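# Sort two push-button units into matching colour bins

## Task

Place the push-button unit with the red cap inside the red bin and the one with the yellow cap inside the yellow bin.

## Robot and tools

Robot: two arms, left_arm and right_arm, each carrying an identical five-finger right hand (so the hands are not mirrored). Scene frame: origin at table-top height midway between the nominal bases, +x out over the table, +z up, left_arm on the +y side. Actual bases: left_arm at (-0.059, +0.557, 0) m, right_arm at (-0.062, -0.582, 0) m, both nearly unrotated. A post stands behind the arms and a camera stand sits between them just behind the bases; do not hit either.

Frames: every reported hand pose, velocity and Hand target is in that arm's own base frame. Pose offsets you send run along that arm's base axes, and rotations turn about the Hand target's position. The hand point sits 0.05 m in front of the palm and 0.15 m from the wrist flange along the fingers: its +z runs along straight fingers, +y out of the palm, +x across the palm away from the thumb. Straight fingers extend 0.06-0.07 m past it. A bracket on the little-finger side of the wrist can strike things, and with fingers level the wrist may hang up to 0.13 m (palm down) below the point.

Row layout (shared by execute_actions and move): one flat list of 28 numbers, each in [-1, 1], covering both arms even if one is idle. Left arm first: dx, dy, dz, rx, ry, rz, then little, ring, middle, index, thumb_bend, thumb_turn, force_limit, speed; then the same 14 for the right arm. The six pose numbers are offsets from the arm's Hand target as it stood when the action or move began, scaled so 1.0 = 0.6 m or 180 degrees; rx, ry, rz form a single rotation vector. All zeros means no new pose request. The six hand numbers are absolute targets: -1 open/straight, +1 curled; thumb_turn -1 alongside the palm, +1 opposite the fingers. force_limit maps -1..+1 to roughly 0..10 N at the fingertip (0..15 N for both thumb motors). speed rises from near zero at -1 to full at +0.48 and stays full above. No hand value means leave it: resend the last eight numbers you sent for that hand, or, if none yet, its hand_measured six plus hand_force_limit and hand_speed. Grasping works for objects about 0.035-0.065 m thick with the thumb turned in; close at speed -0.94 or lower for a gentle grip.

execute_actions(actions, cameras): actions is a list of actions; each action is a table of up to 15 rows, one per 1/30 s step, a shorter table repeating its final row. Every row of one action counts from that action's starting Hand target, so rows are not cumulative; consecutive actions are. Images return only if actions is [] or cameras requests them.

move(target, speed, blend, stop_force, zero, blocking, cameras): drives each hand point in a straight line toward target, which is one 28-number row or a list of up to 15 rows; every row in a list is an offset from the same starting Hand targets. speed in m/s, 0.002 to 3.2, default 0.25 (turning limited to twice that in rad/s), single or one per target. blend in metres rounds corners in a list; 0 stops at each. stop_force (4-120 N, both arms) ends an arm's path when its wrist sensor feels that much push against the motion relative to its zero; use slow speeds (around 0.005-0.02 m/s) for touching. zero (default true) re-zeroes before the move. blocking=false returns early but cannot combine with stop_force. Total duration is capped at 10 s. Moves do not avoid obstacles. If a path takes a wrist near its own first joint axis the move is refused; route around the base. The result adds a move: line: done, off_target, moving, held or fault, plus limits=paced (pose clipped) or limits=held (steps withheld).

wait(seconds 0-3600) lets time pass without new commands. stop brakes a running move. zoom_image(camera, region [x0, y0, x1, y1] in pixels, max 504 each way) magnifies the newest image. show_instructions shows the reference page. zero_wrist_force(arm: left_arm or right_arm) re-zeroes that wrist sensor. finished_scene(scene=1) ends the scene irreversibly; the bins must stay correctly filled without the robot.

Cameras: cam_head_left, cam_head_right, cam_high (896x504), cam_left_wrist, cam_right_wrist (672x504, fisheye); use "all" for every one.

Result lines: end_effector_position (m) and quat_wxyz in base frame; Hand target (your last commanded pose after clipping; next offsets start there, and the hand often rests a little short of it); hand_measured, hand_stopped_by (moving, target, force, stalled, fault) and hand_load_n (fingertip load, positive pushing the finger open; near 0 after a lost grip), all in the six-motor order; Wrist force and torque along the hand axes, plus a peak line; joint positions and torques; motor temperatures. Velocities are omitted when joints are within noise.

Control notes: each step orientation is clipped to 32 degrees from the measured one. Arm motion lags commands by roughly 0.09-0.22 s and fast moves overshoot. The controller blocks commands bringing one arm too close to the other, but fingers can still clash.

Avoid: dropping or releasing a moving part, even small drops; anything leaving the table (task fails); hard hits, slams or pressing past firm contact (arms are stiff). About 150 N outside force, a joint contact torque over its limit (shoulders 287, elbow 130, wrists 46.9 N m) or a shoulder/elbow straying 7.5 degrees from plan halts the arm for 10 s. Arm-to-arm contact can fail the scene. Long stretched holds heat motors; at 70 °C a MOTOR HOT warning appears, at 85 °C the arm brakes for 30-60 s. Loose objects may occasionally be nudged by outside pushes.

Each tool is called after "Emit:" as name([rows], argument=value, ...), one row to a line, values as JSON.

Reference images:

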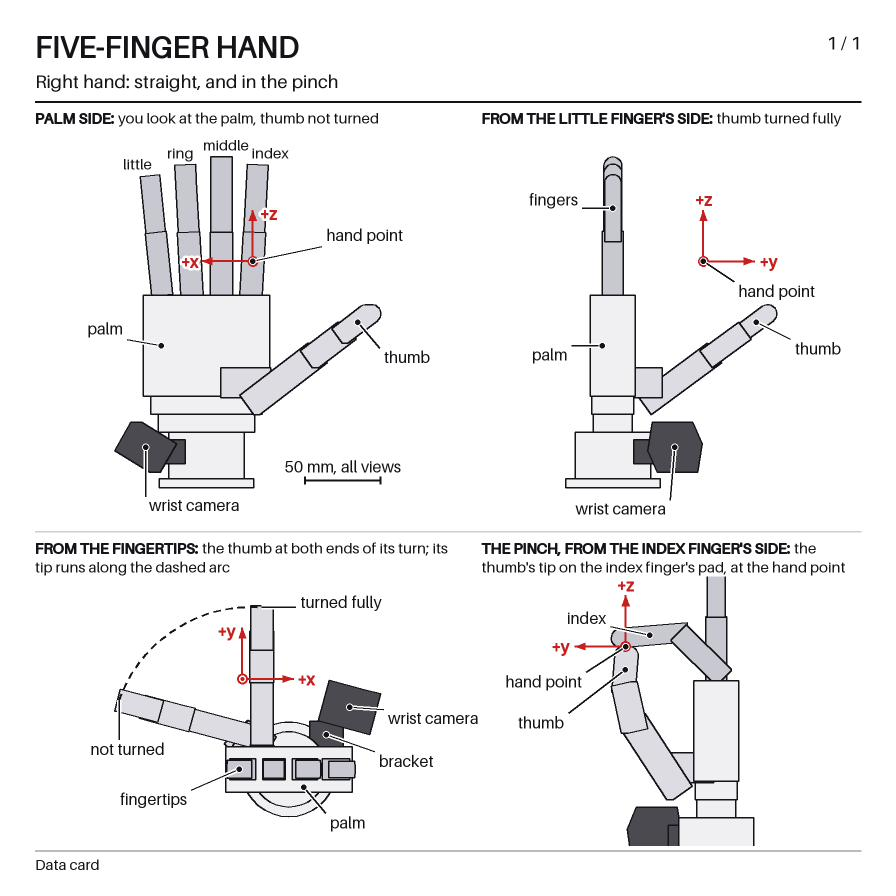

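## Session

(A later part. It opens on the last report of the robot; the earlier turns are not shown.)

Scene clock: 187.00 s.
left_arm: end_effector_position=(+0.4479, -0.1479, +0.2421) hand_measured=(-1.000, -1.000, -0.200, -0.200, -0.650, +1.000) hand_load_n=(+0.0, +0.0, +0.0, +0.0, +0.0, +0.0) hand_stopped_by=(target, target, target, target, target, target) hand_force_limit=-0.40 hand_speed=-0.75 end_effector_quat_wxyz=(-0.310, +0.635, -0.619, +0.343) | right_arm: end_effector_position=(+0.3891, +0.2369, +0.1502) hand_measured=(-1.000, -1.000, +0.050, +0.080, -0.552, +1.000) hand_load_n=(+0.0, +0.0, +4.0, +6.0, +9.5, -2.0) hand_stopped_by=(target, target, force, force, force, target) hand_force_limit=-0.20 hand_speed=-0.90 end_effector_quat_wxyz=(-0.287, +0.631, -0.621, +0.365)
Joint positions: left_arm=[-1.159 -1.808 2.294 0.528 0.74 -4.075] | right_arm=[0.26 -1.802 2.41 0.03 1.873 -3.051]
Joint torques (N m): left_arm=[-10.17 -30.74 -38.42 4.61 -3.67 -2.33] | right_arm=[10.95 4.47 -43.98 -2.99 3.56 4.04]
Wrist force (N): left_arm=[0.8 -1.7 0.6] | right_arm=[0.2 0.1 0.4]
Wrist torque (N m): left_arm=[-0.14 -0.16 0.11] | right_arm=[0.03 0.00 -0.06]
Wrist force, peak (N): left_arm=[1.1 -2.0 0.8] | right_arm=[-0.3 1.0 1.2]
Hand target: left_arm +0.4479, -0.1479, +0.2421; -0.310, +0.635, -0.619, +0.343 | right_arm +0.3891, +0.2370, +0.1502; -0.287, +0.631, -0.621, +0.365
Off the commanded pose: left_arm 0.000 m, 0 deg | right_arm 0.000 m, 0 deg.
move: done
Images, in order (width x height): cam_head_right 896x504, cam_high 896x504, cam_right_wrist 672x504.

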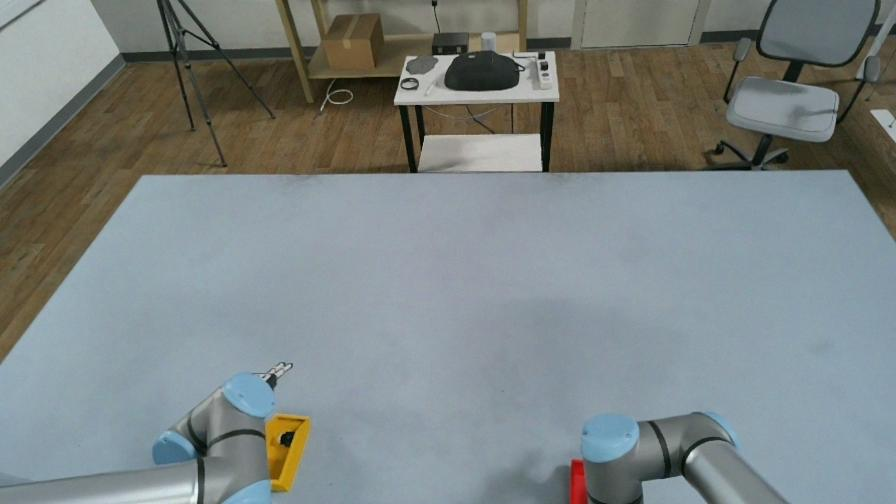

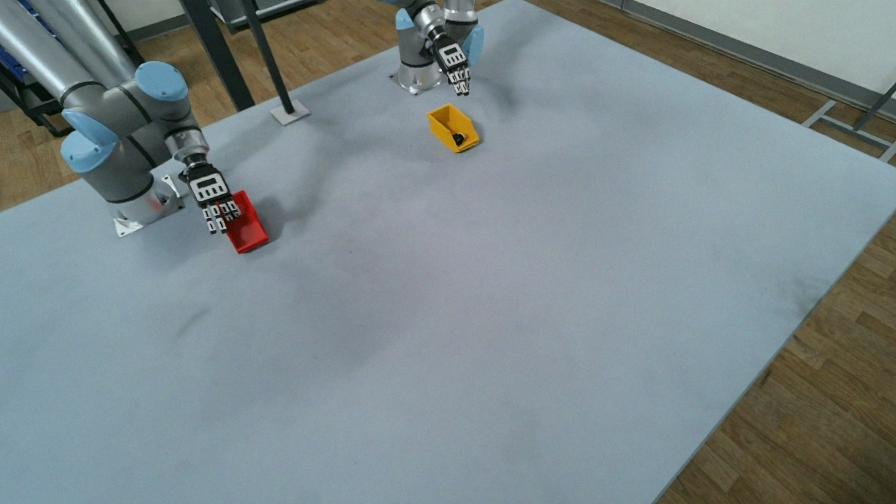

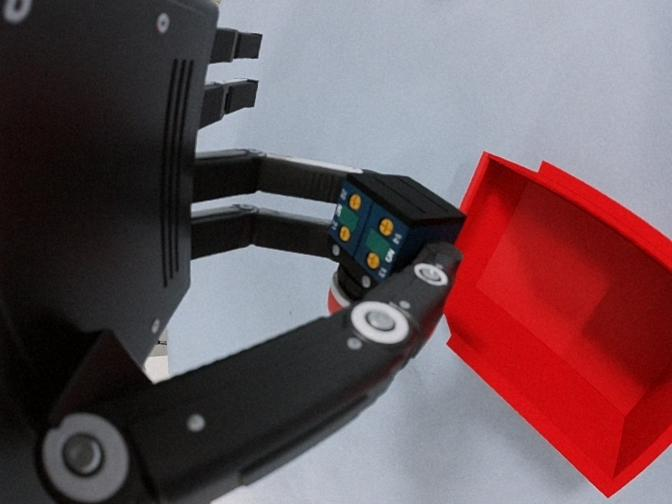

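Emit:
move(target=[0,0,0,0,0,0,-1,-1,-0.2,-0.2,-0.65,1,-0.4,-0.75, -0.0425,-0.0015,-0.13,0,0,0,-1,-1,0.5,0.4,-0.1,1,-0.2,-0.9], speed=0.08, cameras=["cam_high","cam_right_wrist","cam_head_right"])

Emit:
zoom_image(camera="cam_right_wrist", region=[190, 0, 672, 480])

Emit:
zoom_image(camera="cam_high", region=[160, 140, 300, 270])

Scene clock: 190.80 s.
left_arm: end_effector_position=(+0.4479, -0.1479, +0.2421) hand_measured=(-1.000, -1.000, -0.200, -0.200, -0.650, +1.000) hand_load_n=(+0.0, +0.0, +0.0, +0.0, +0.0, +0.0) hand_stopped_by=(target, target, target, target, target, target) hand_force_limit=-0.40 hand_speed=-0.75 end_effector_quat_wxyz=(-0.310, +0.635, -0.619, +0.343) | right_arm: end_effector_position=(+0.3636, +0.2360, +0.0723) hand_measured=(-1.000, -1.000, +0.050, +0.080, -0.552, +1.000) hand_load_n=(+0.0, +0.0, +4.0, +6.0, +10.0, -2.0) hand_stopped_by=(target, target, force, force, force, target) hand_force_limit=-0.20 hand_speed=-0.90 end_effector_quat_wxyz=(-0.287, +0.631, -0.621, +0.365)
Joint positions: left_arm=[-1.159 -1.808 2.294 0.528 0.74 -4.075] | right_arm=[0.284 -1.709 2.522 -0.171 1.893 -3.035]
Joint torques (N m): left_arm=[-10.01 -29.77 -38.53 4.28 -3.37 -2.63] | right_arm=[9.71 -4.43 -16.54 -3.01 2.94 3.84]
Wrist force (N): left_arm=[0.6 -1.6 0.7] | right_arm=[0.4 0.2 0.8]
Wrist torque (N m): left_arm=[-0.14 -0.13 0.09] | right_arm=[0.01 -0.03 -0.03]
Wrist force, peak (N): left_arm=[1.1 -2.0 0.8] | right_arm=[0.7 0.5 0.9]
Hand target: left_arm +0.4479, -0.1479, +0.2421; -0.310, +0.635, -0.619, +0.343 | right_arm +0.3636, +0.2361, +0.0722; -0.287, +0.631, -0.621, +0.365
Off the commanded pose: left_arm 0.000 m, 0 deg | right_arm 0.000 m, 0 deg.
move: done
Images, in order (width x height): cam_head_right 896x504, cam_high 896x504, cam_right_wrist 672x504.

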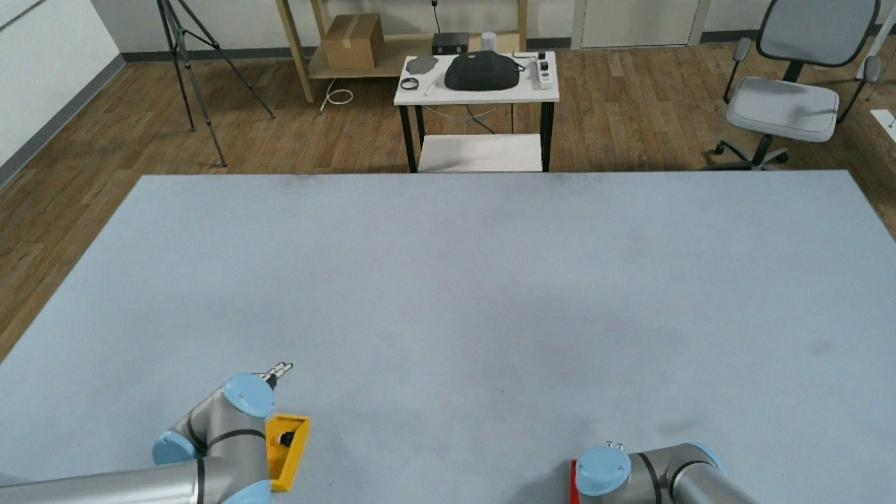

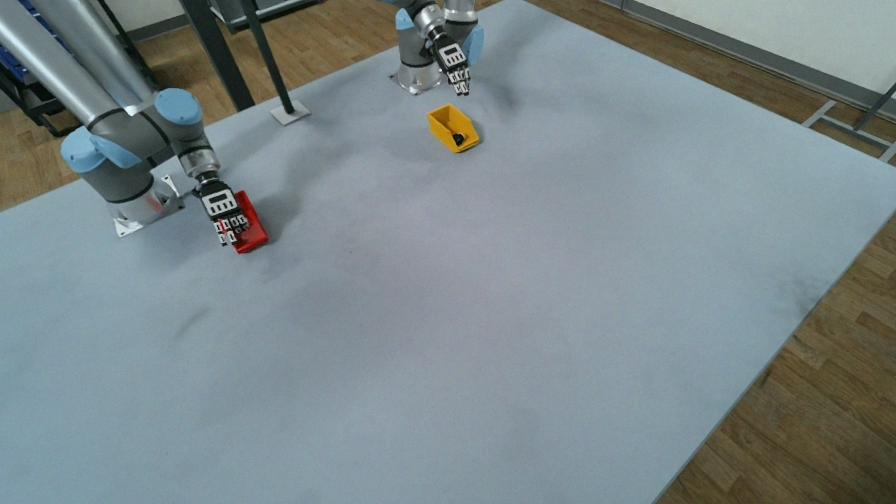

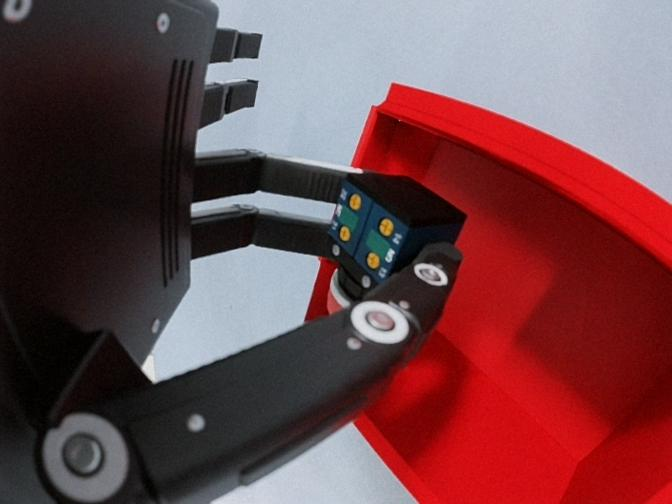

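Scaled by 1.046 from the camera's image (finer frame: 960x720).

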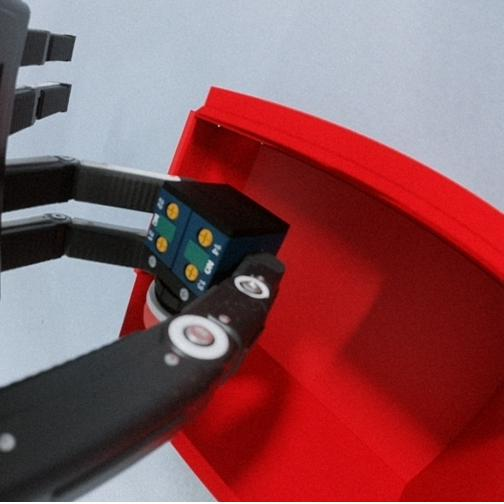

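Scaled by 3.600 from the camera's image (finer frame: 1280x720).

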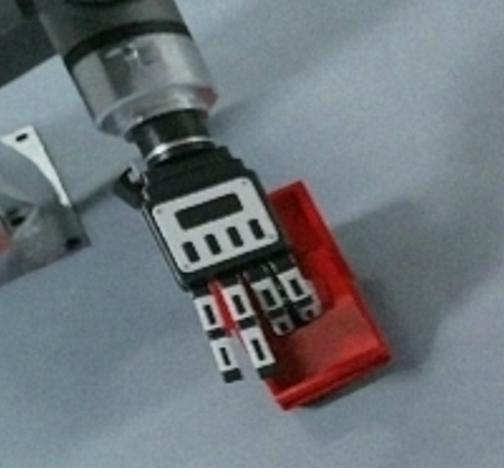

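Emit:
move(target=[0,0,0,0,0,0,-1,-1,-0.2,-0.2,-0.65,1,-0.4,-0.75, 0.0,0,-0.045,0,0,0,-1,-1,0.5,0.4,-0.1,1,-0.2,-0.9], speed=0.03, stop_force=5, cameras=["cam_high","cam_right_wrist"])

Emit:
zoom_image(camera="cam_high", region=[160, 140, 300, 270])

Scene clock: 194.00 s.
left_arm: end_effector_position=(+0.4479, -0.1479, +0.2421) hand_measured=(-1.000, -1.000, -0.200, -0.200, -0.650, +1.000) hand_load_n=(+0.0, +0.0, +0.0, +0.0, +0.0, +0.0) hand_stopped_by=(target, target, target, target, target, target) hand_force_limit=-0.40 hand_speed=-0.75 end_effector_quat_wxyz=(-0.310, +0.635, -0.619, +0.343) | right_arm: end_effector_position=(+0.3636, +0.2361, +0.0452) hand_measured=(-1.000, -1.000, +0.050, +0.080, -0.552, +1.000) hand_load_n=(+0.0, +0.0, +4.0, +5.5, +10.0, -2.0) hand_stopped_by=(target, target, force, force, force, target) hand_force_limit=-0.20 hand_speed=-0.90 end_effector_quat_wxyz=(-0.287, +0.631, -0.621, +0.365)
Joint positions: left_arm=[-1.159 -1.808 2.294 0.528 0.74 -4.075] | right_arm=[0.284 -1.65 2.546 -0.254 1.893 -3.035]
Joint torques (N m): left_arm=[-10.13 -30.58 -38.28 4.45 -3.45 -2.61] | right_arm=[8.3 -2.15 -15.32 -3.4 2.83 2.87]
Wrist force (N): left_arm=[0.7 -1.6 0.5] | right_arm=[0.2 0.1 0.9]
Wrist torque (N m): left_arm=[-0.12 -0.14 0.10] | right_arm=[0.02 0.00 -0.05]
Wrist force, peak (N): left_arm=[1.2 -1.9 0.7] | right_arm=[0.3 0.3 1.1]
Hand target: left_arm +0.4479, -0.1479, +0.2421; -0.310, +0.635, -0.619, +0.343 | right_arm +0.3636, +0.2361, +0.0452; -0.287, +0.631, -0.621, +0.365
Off the commanded pose: left_arm 0.000 m, 0 deg | right_arm 0.000 m, 0 deg.
move: done

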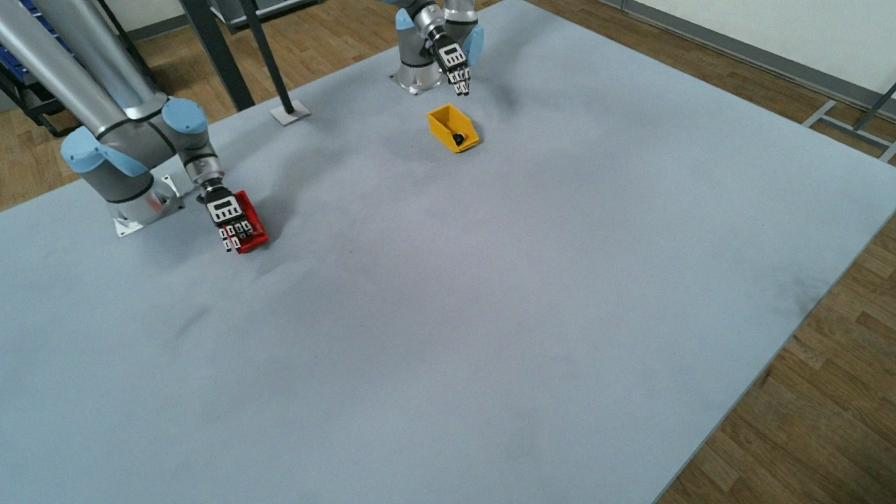

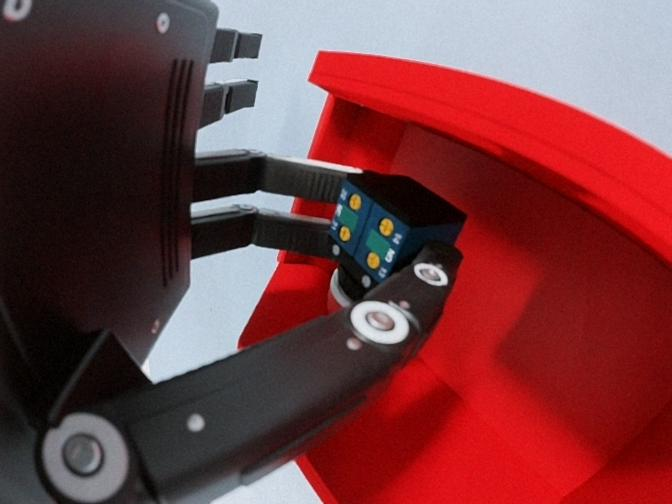

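Scaled by 3.600 from the camera's image (finer frame: 1280x720).

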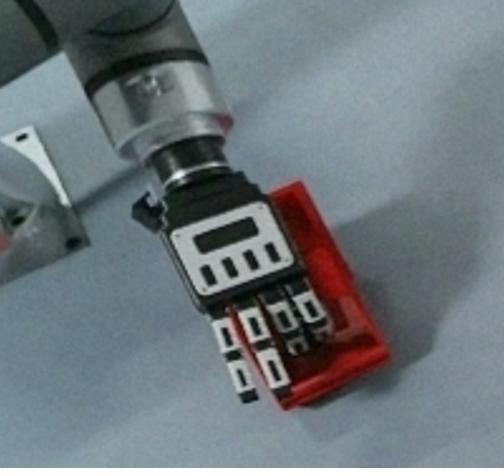

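Emit:
move(target=[0,0,0,0,0,0,-1,-1,-0.2,-0.2,-0.65,1,-0.4,-0.75, 0.0,0,-0.022,0,0,0,-1,-1,0.5,0.4,-0.1,1,-0.2,-0.9], speed=0.01, stop_force=4, cameras=["cam_high","cam_right_wrist"])

Scene clock: 196.93 s.
left_arm: end_effector_position=(+0.4479, -0.1479, +0.2421) hand_measured=(-1.000, -1.000, -0.200, -0.200, -0.650, +1.000) hand_load_n=(+0.0, +0.0, +0.0, +0.0, +0.0, +0.0) hand_stopped_by=(target, target, target, target, target, target) hand_force_limit=-0.40 hand_speed=-0.75 end_effector_quat_wxyz=(-0.310, +0.635, -0.619, +0.343) | right_arm: end_effector_position=(+0.3636, +0.2361, +0.0320) hand_measured=(-1.000, -1.000, +0.050, +0.080, -0.552, +1.000) hand_load_n=(+0.0, +0.0, +4.0, +5.5, +9.5, -2.5) hand_stopped_by=(target, target, force, force, force, target) hand_force_limit=-0.20 hand_speed=-0.90 end_effector_quat_wxyz=(-0.287, +0.631, -0.621, +0.365)
Joint positions: left_arm=[-1.159 -1.808 2.294 0.528 0.74 -4.075] | right_arm=[0.284 -1.62 2.557 -0.295 1.893 -3.035]
Joint torques (N m): left_arm=[-11.06 -28.46 -37.29 4.64 -3.27 -2.62] | right_arm=[6.33 -2.97 -12.44 -2.96 0.77 3.17]
Wrist force (N): left_arm=[0.8 -1.8 0.6] | right_arm=[1.0 -0.9 0.0]
Wrist torque (N m): left_arm=[-0.15 -0.16 0.10] | right_arm=[0.06 -0.04 -0.01]
Wrist force, peak (N): left_arm=[1.1 -2.0 0.8] | right_arm=[1.1 -1.2 0.2]
Hand target: left_arm +0.4479, -0.1479, +0.2421; -0.310, +0.635, -0.619, +0.343 | right_arm +0.3636, +0.2361, +0.0320; -0.287, +0.631, -0.621, +0.365
Off the commanded pose: left_arm 0.000 m, 0 deg | right_arm 0.000 m, 0 deg.
move: done

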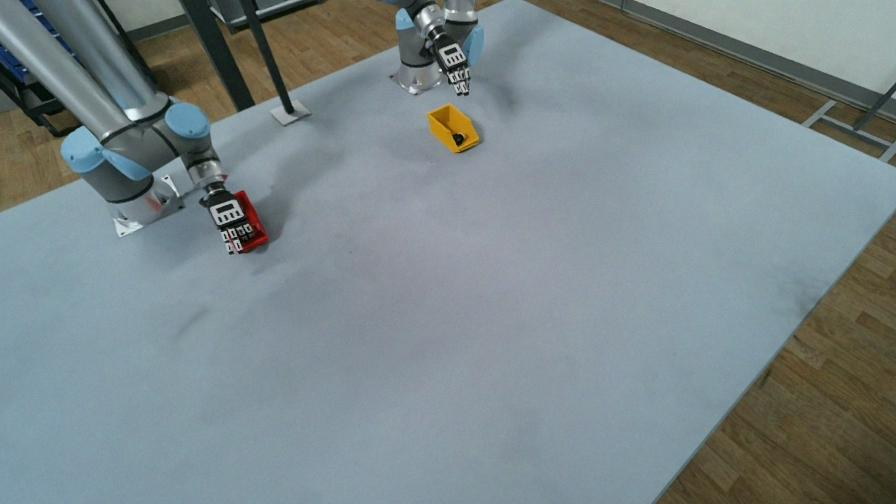

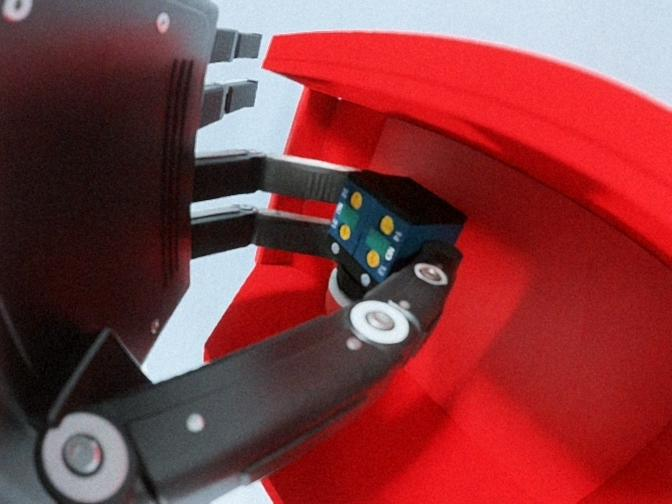

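Emit:
move(target=[0,0,0,0,0,0,-1,-1,-0.2,-0.2,-0.65,1,-0.4,-0.75, 0,0,-0.001,0.0167,0,0,-1,-1,0.5,0.4,-0.1,1,-0.2,-0.9], speed=0.05)

Emit:
move(target=[0,0,0,0,0,0,-1,-1,-0.2,-0.2,-0.65,1,-0.4,-0.75, 0,0,0,0,0,0,-1,-1,-0.2,-0.2,-0.75,1,-0.4,-0.75], speed=0.05, cameras=["cam_right_wrist","cam_high"])

Scene clock: 204.77 s.
left_arm: end_effector_position=(+0.4479, -0.1479, +0.2421) hand_measured=(-1.000, -1.000, -0.200, -0.200, -0.650, +1.000) hand_load_n=(+0.0, +0.0, +0.0, -0.5, +0.5, +0.0) hand_stopped_by=(target, target, target, target, target, target) hand_force_limit=-0.40 hand_speed=-0.75 end_effector_quat_wxyz=(-0.310, +0.635, -0.619, +0.343) | right_arm: end_effector_position=(+0.3636, +0.2361, +0.0314) hand_measured=(-1.000, -1.000, +0.050, +0.080, -0.552, +1.000) hand_load_n=(+0.0, +0.0, +4.0, +5.5, +8.5, -3.5) hand_stopped_by=(target, target, force, force, force, target) hand_force_limit=-0.20 hand_speed=-0.90 end_effector_quat_wxyz=(-0.304, +0.623, -0.631, +0.349)
Joint positions: left_arm=[-1.159 -1.808 2.294 0.528 0.74 -4.075] | right_arm=[0.24 -1.639 2.575 -0.303 1.827 -3.02]
Joint torques (N m): left_arm=[-9.66 -28.83 -37.32 4.3 -3.33 -2.62] | right_arm=[-8.44 -29.14 -11.73 -2.74 -2.73 3.6]
Wrist force (N): left_arm=[1.0 -1.9 0.7] | right_arm=[0.8 -1.8 -0.2]
Wrist torque (N m): left_arm=[-0.19 -0.20 0.11] | right_arm=[-0.01 0.04 -0.07]
Wrist force, peak (N): left_arm=[1.2 -2.0 0.7] | right_arm=[1.0 -1.9 -0.4]
Hand target: left_arm +0.4479, -0.1479, +0.2421; -0.310, +0.635, -0.619, +0.343 | right_arm +0.3636, +0.2361, +0.0314; -0.304, +0.623, -0.631, +0.349
Off the commanded pose: left_arm 0.000 m, 0 deg | right_arm 0.000 m, 0 deg.
move: done

Scene clock: 205.60 s.
left_arm: end_effector_position=(+0.4479, -0.1479, +0.2421) hand_measured=(-1.000, -1.000, -0.200, -0.200, -0.650, +1.000) hand_load_n=(+0.0, +0.0, +0.0, +0.0, +0.0, +0.0) hand_stopped_by=(target, target, target, target, target, target) hand_force_limit=-0.40 hand_speed=-0.75 end_effector_quat_wxyz=(-0.310, +0.635, -0.619, +0.343) | right_arm: end_effector_position=(+0.3636, +0.2361, +0.0314) hand_measured=(-1.000, -1.000, -0.200, -0.200, -0.750, +1.000) hand_load_n=(+0.0, +0.0, +0.0, +0.0, +0.0, +0.0) hand_stopped_by=(target, target, target, target, target, target) hand_force_limit=-0.40 hand_speed=-0.75 end_effector_quat_wxyz=(-0.304, +0.623, -0.631, +0.349)
Joint positions: left_arm=[-1.159 -1.808 2.294 0.528 0.74 -4.075] | right_arm=[0.239 -1.639 2.575 -0.303 1.827 -3.02]
Joint torques (N m): left_arm=[-10.01 -28.79 -35.65 4.21 -3.16 -2.26] | right_arm=[-12.42 -29.34 -13.7 -3.21 -2.24 2.91]
Wrist force (N): left_arm=[1.1 -1.6 0.8] | right_arm=[0.2 0.2 0.8]
Wrist torque (N m): left_arm=[-0.14 -0.21 0.13] | right_arm=[0.07 0.02 -0.04]
Wrist force, peak (N): left_arm=[1.3 -1.8 0.6] | right_arm=[1.0 -1.9 -0.2]
Hand target: left_arm +0.4479, -0.1479, +0.2421; -0.310, +0.635, -0.619, +0.343 | right_arm +0.3636, +0.2361, +0.0314; -0.304, +0.623, -0.631, +0.349
Off the commanded pose: left_arm 0.000 m, 0 deg | right_arm 0.000 m, 0 deg.
move: done
Images, in order (width x height): cam_high 896x504, cam_right_wrist 672x504.

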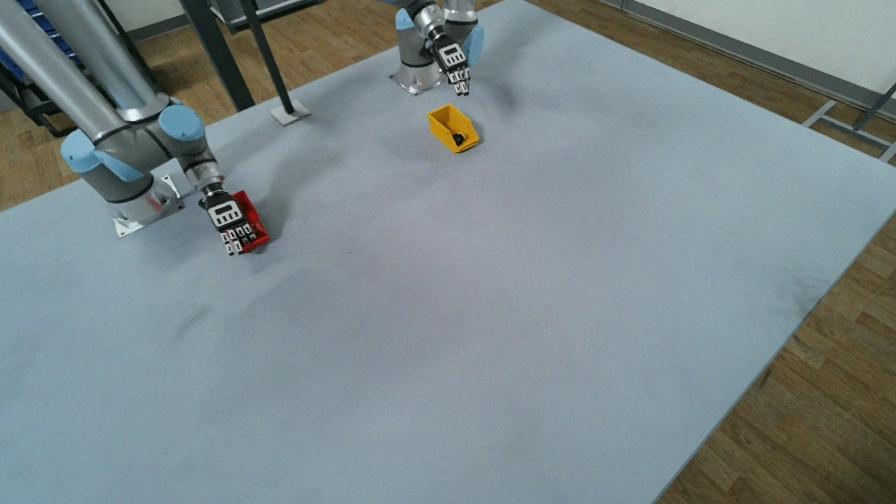

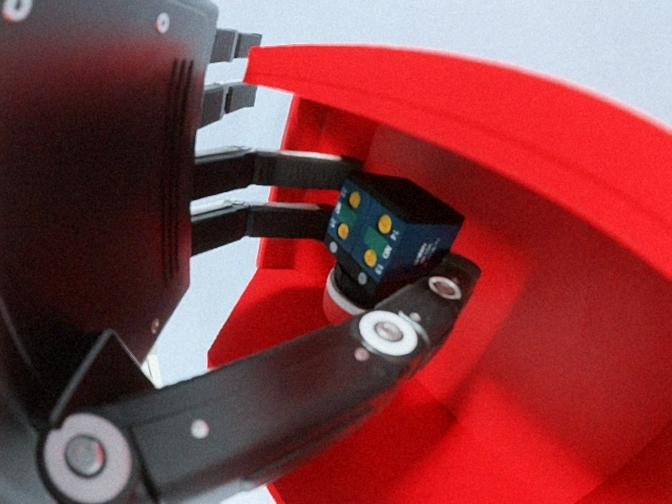

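Emit:
move([
  [0,0,0,0,0,0,-1,-1,-0.2,-0.2,-0.65,1,-0.4,-0.75, 0,0,0.08,0,0,0,-1,-1,-0.2,-0.2,-0.75,1,-0.4,-0.75],
  [0,0,0,0,0,0,-1,-1,-0.2,-0.2,-0.65,1,-0.4,-0.75, 0,0,0.32,0,0,0,-1,-1,-0.2,-0.2,-0.75,1,-0.4,-0.75],
], speed=[0.06,0.2], blend=0.01, cameras=["cam_right_wrist","cam_high","cam_left_wrist"])

Emit:
zoom_image(camera="cam_high", region=[160, 140, 300, 270])

Scene clock: 208.67 s.
left_arm: end_effector_position=(+0.4479, -0.1479, +0.2421) hand_measured=(-1.000, -1.000, -0.200, -0.200, -0.650, +1.000) hand_load_n=(+0.0, -0.5, +0.0, +0.0, +0.0, +0.0) hand_stopped_by=(target, target, target, target, target, target) hand_force_limit=-0.40 hand_speed=-0.75 end_effector_quat_wxyz=(-0.310, +0.635, -0.619, +0.343) | right_arm: end_effector_position=(+0.3636, +0.2361, +0.2232) hand_measured=(-1.000, -1.000, -0.200, -0.200, -0.750, +1.000) hand_load_n=(+0.0, +0.0, +0.0, +0.0, +0.0, +0.0) hand_stopped_by=(target, target, target, target, target, target) hand_force_limit=-0.40 hand_speed=-0.75 end_effector_quat_wxyz=(-0.304, +0.623, -0.631, +0.349)
Joint positions: left_arm=[-1.159 -1.808 2.294 0.528 0.74 -4.075] | right_arm=[0.24 -1.952 2.358 0.226 1.827 -3.02]
Joint torques (N m): left_arm=[-10.53 -28.35 -36.02 4.21 -3.03 -2.44] | right_arm=[-8.59 -17.72 -48.74 5.07 -2.39 -2.71]
Wrist force (N): left_arm=[0.8 -1.5 0.7] | right_arm=[0.4 -0.3 0.3]
Wrist torque (N m): left_arm=[-0.13 -0.16 0.11] | right_arm=[0.01 0.01 0.12]
Wrist force, peak (N): left_arm=[1.2 -1.8 0.9] | right_arm=[0.4 0.2 1.1]
Hand target: left_arm +0.4479, -0.1479, +0.2421; -0.310, +0.635, -0.619, +0.343 | right_arm +0.3636, +0.2361, +0.2234; -0.304, +0.623, -0.631, +0.349
Off the commanded pose: left_arm 0.000 m, 0 deg | right_arm 0.000 m, 0 deg.
move: done
Images, in order (width x height): cam_high 896x504, cam_left_wrist 672x504, cam_right_wrist 672x504.

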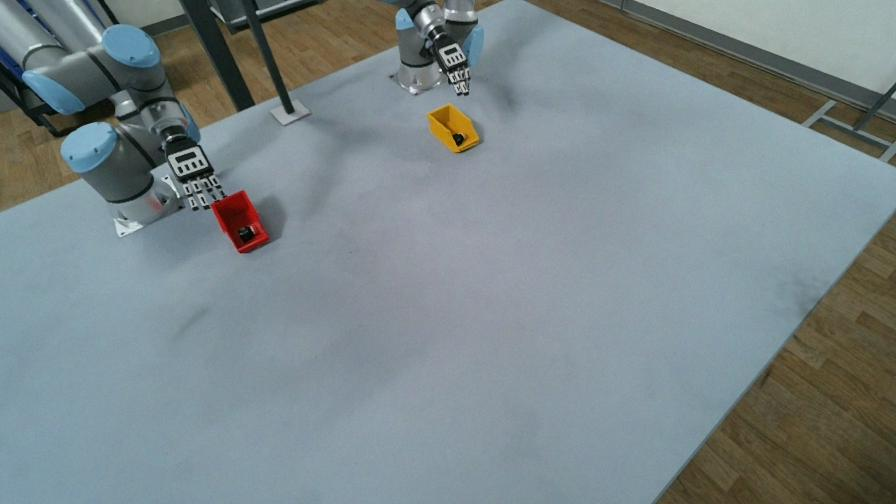

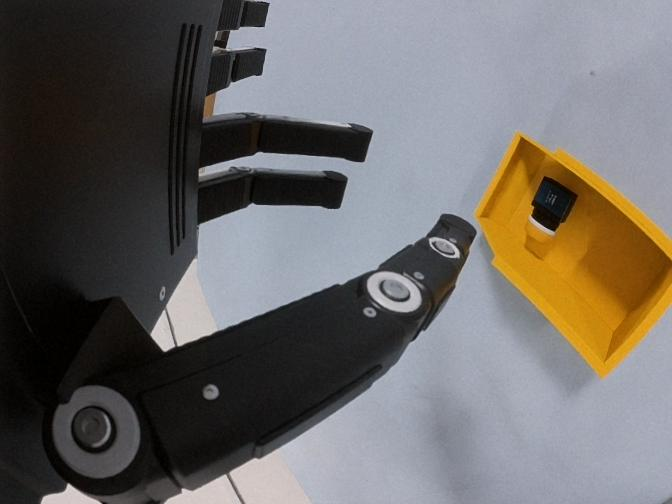

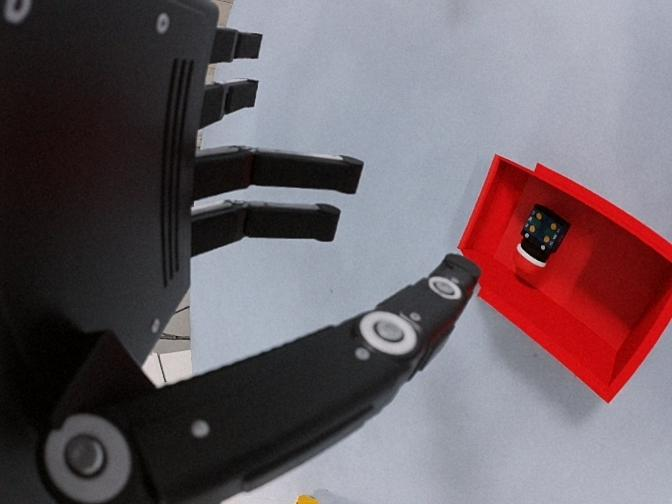

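Scaled by 3.600 from the camera's image (finer frame: 1280x720).

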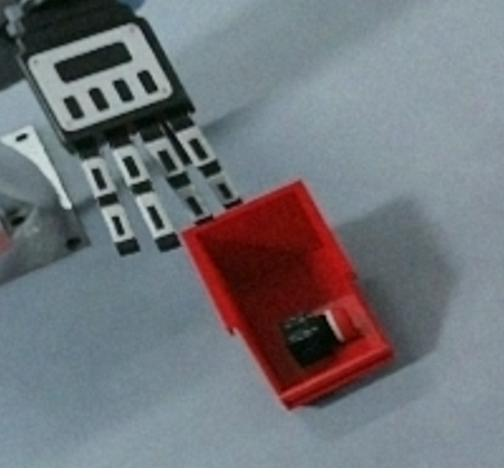

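Both units lie at rest in their bins.

Emit:
finished_scene()

The scene is finished: the task was done.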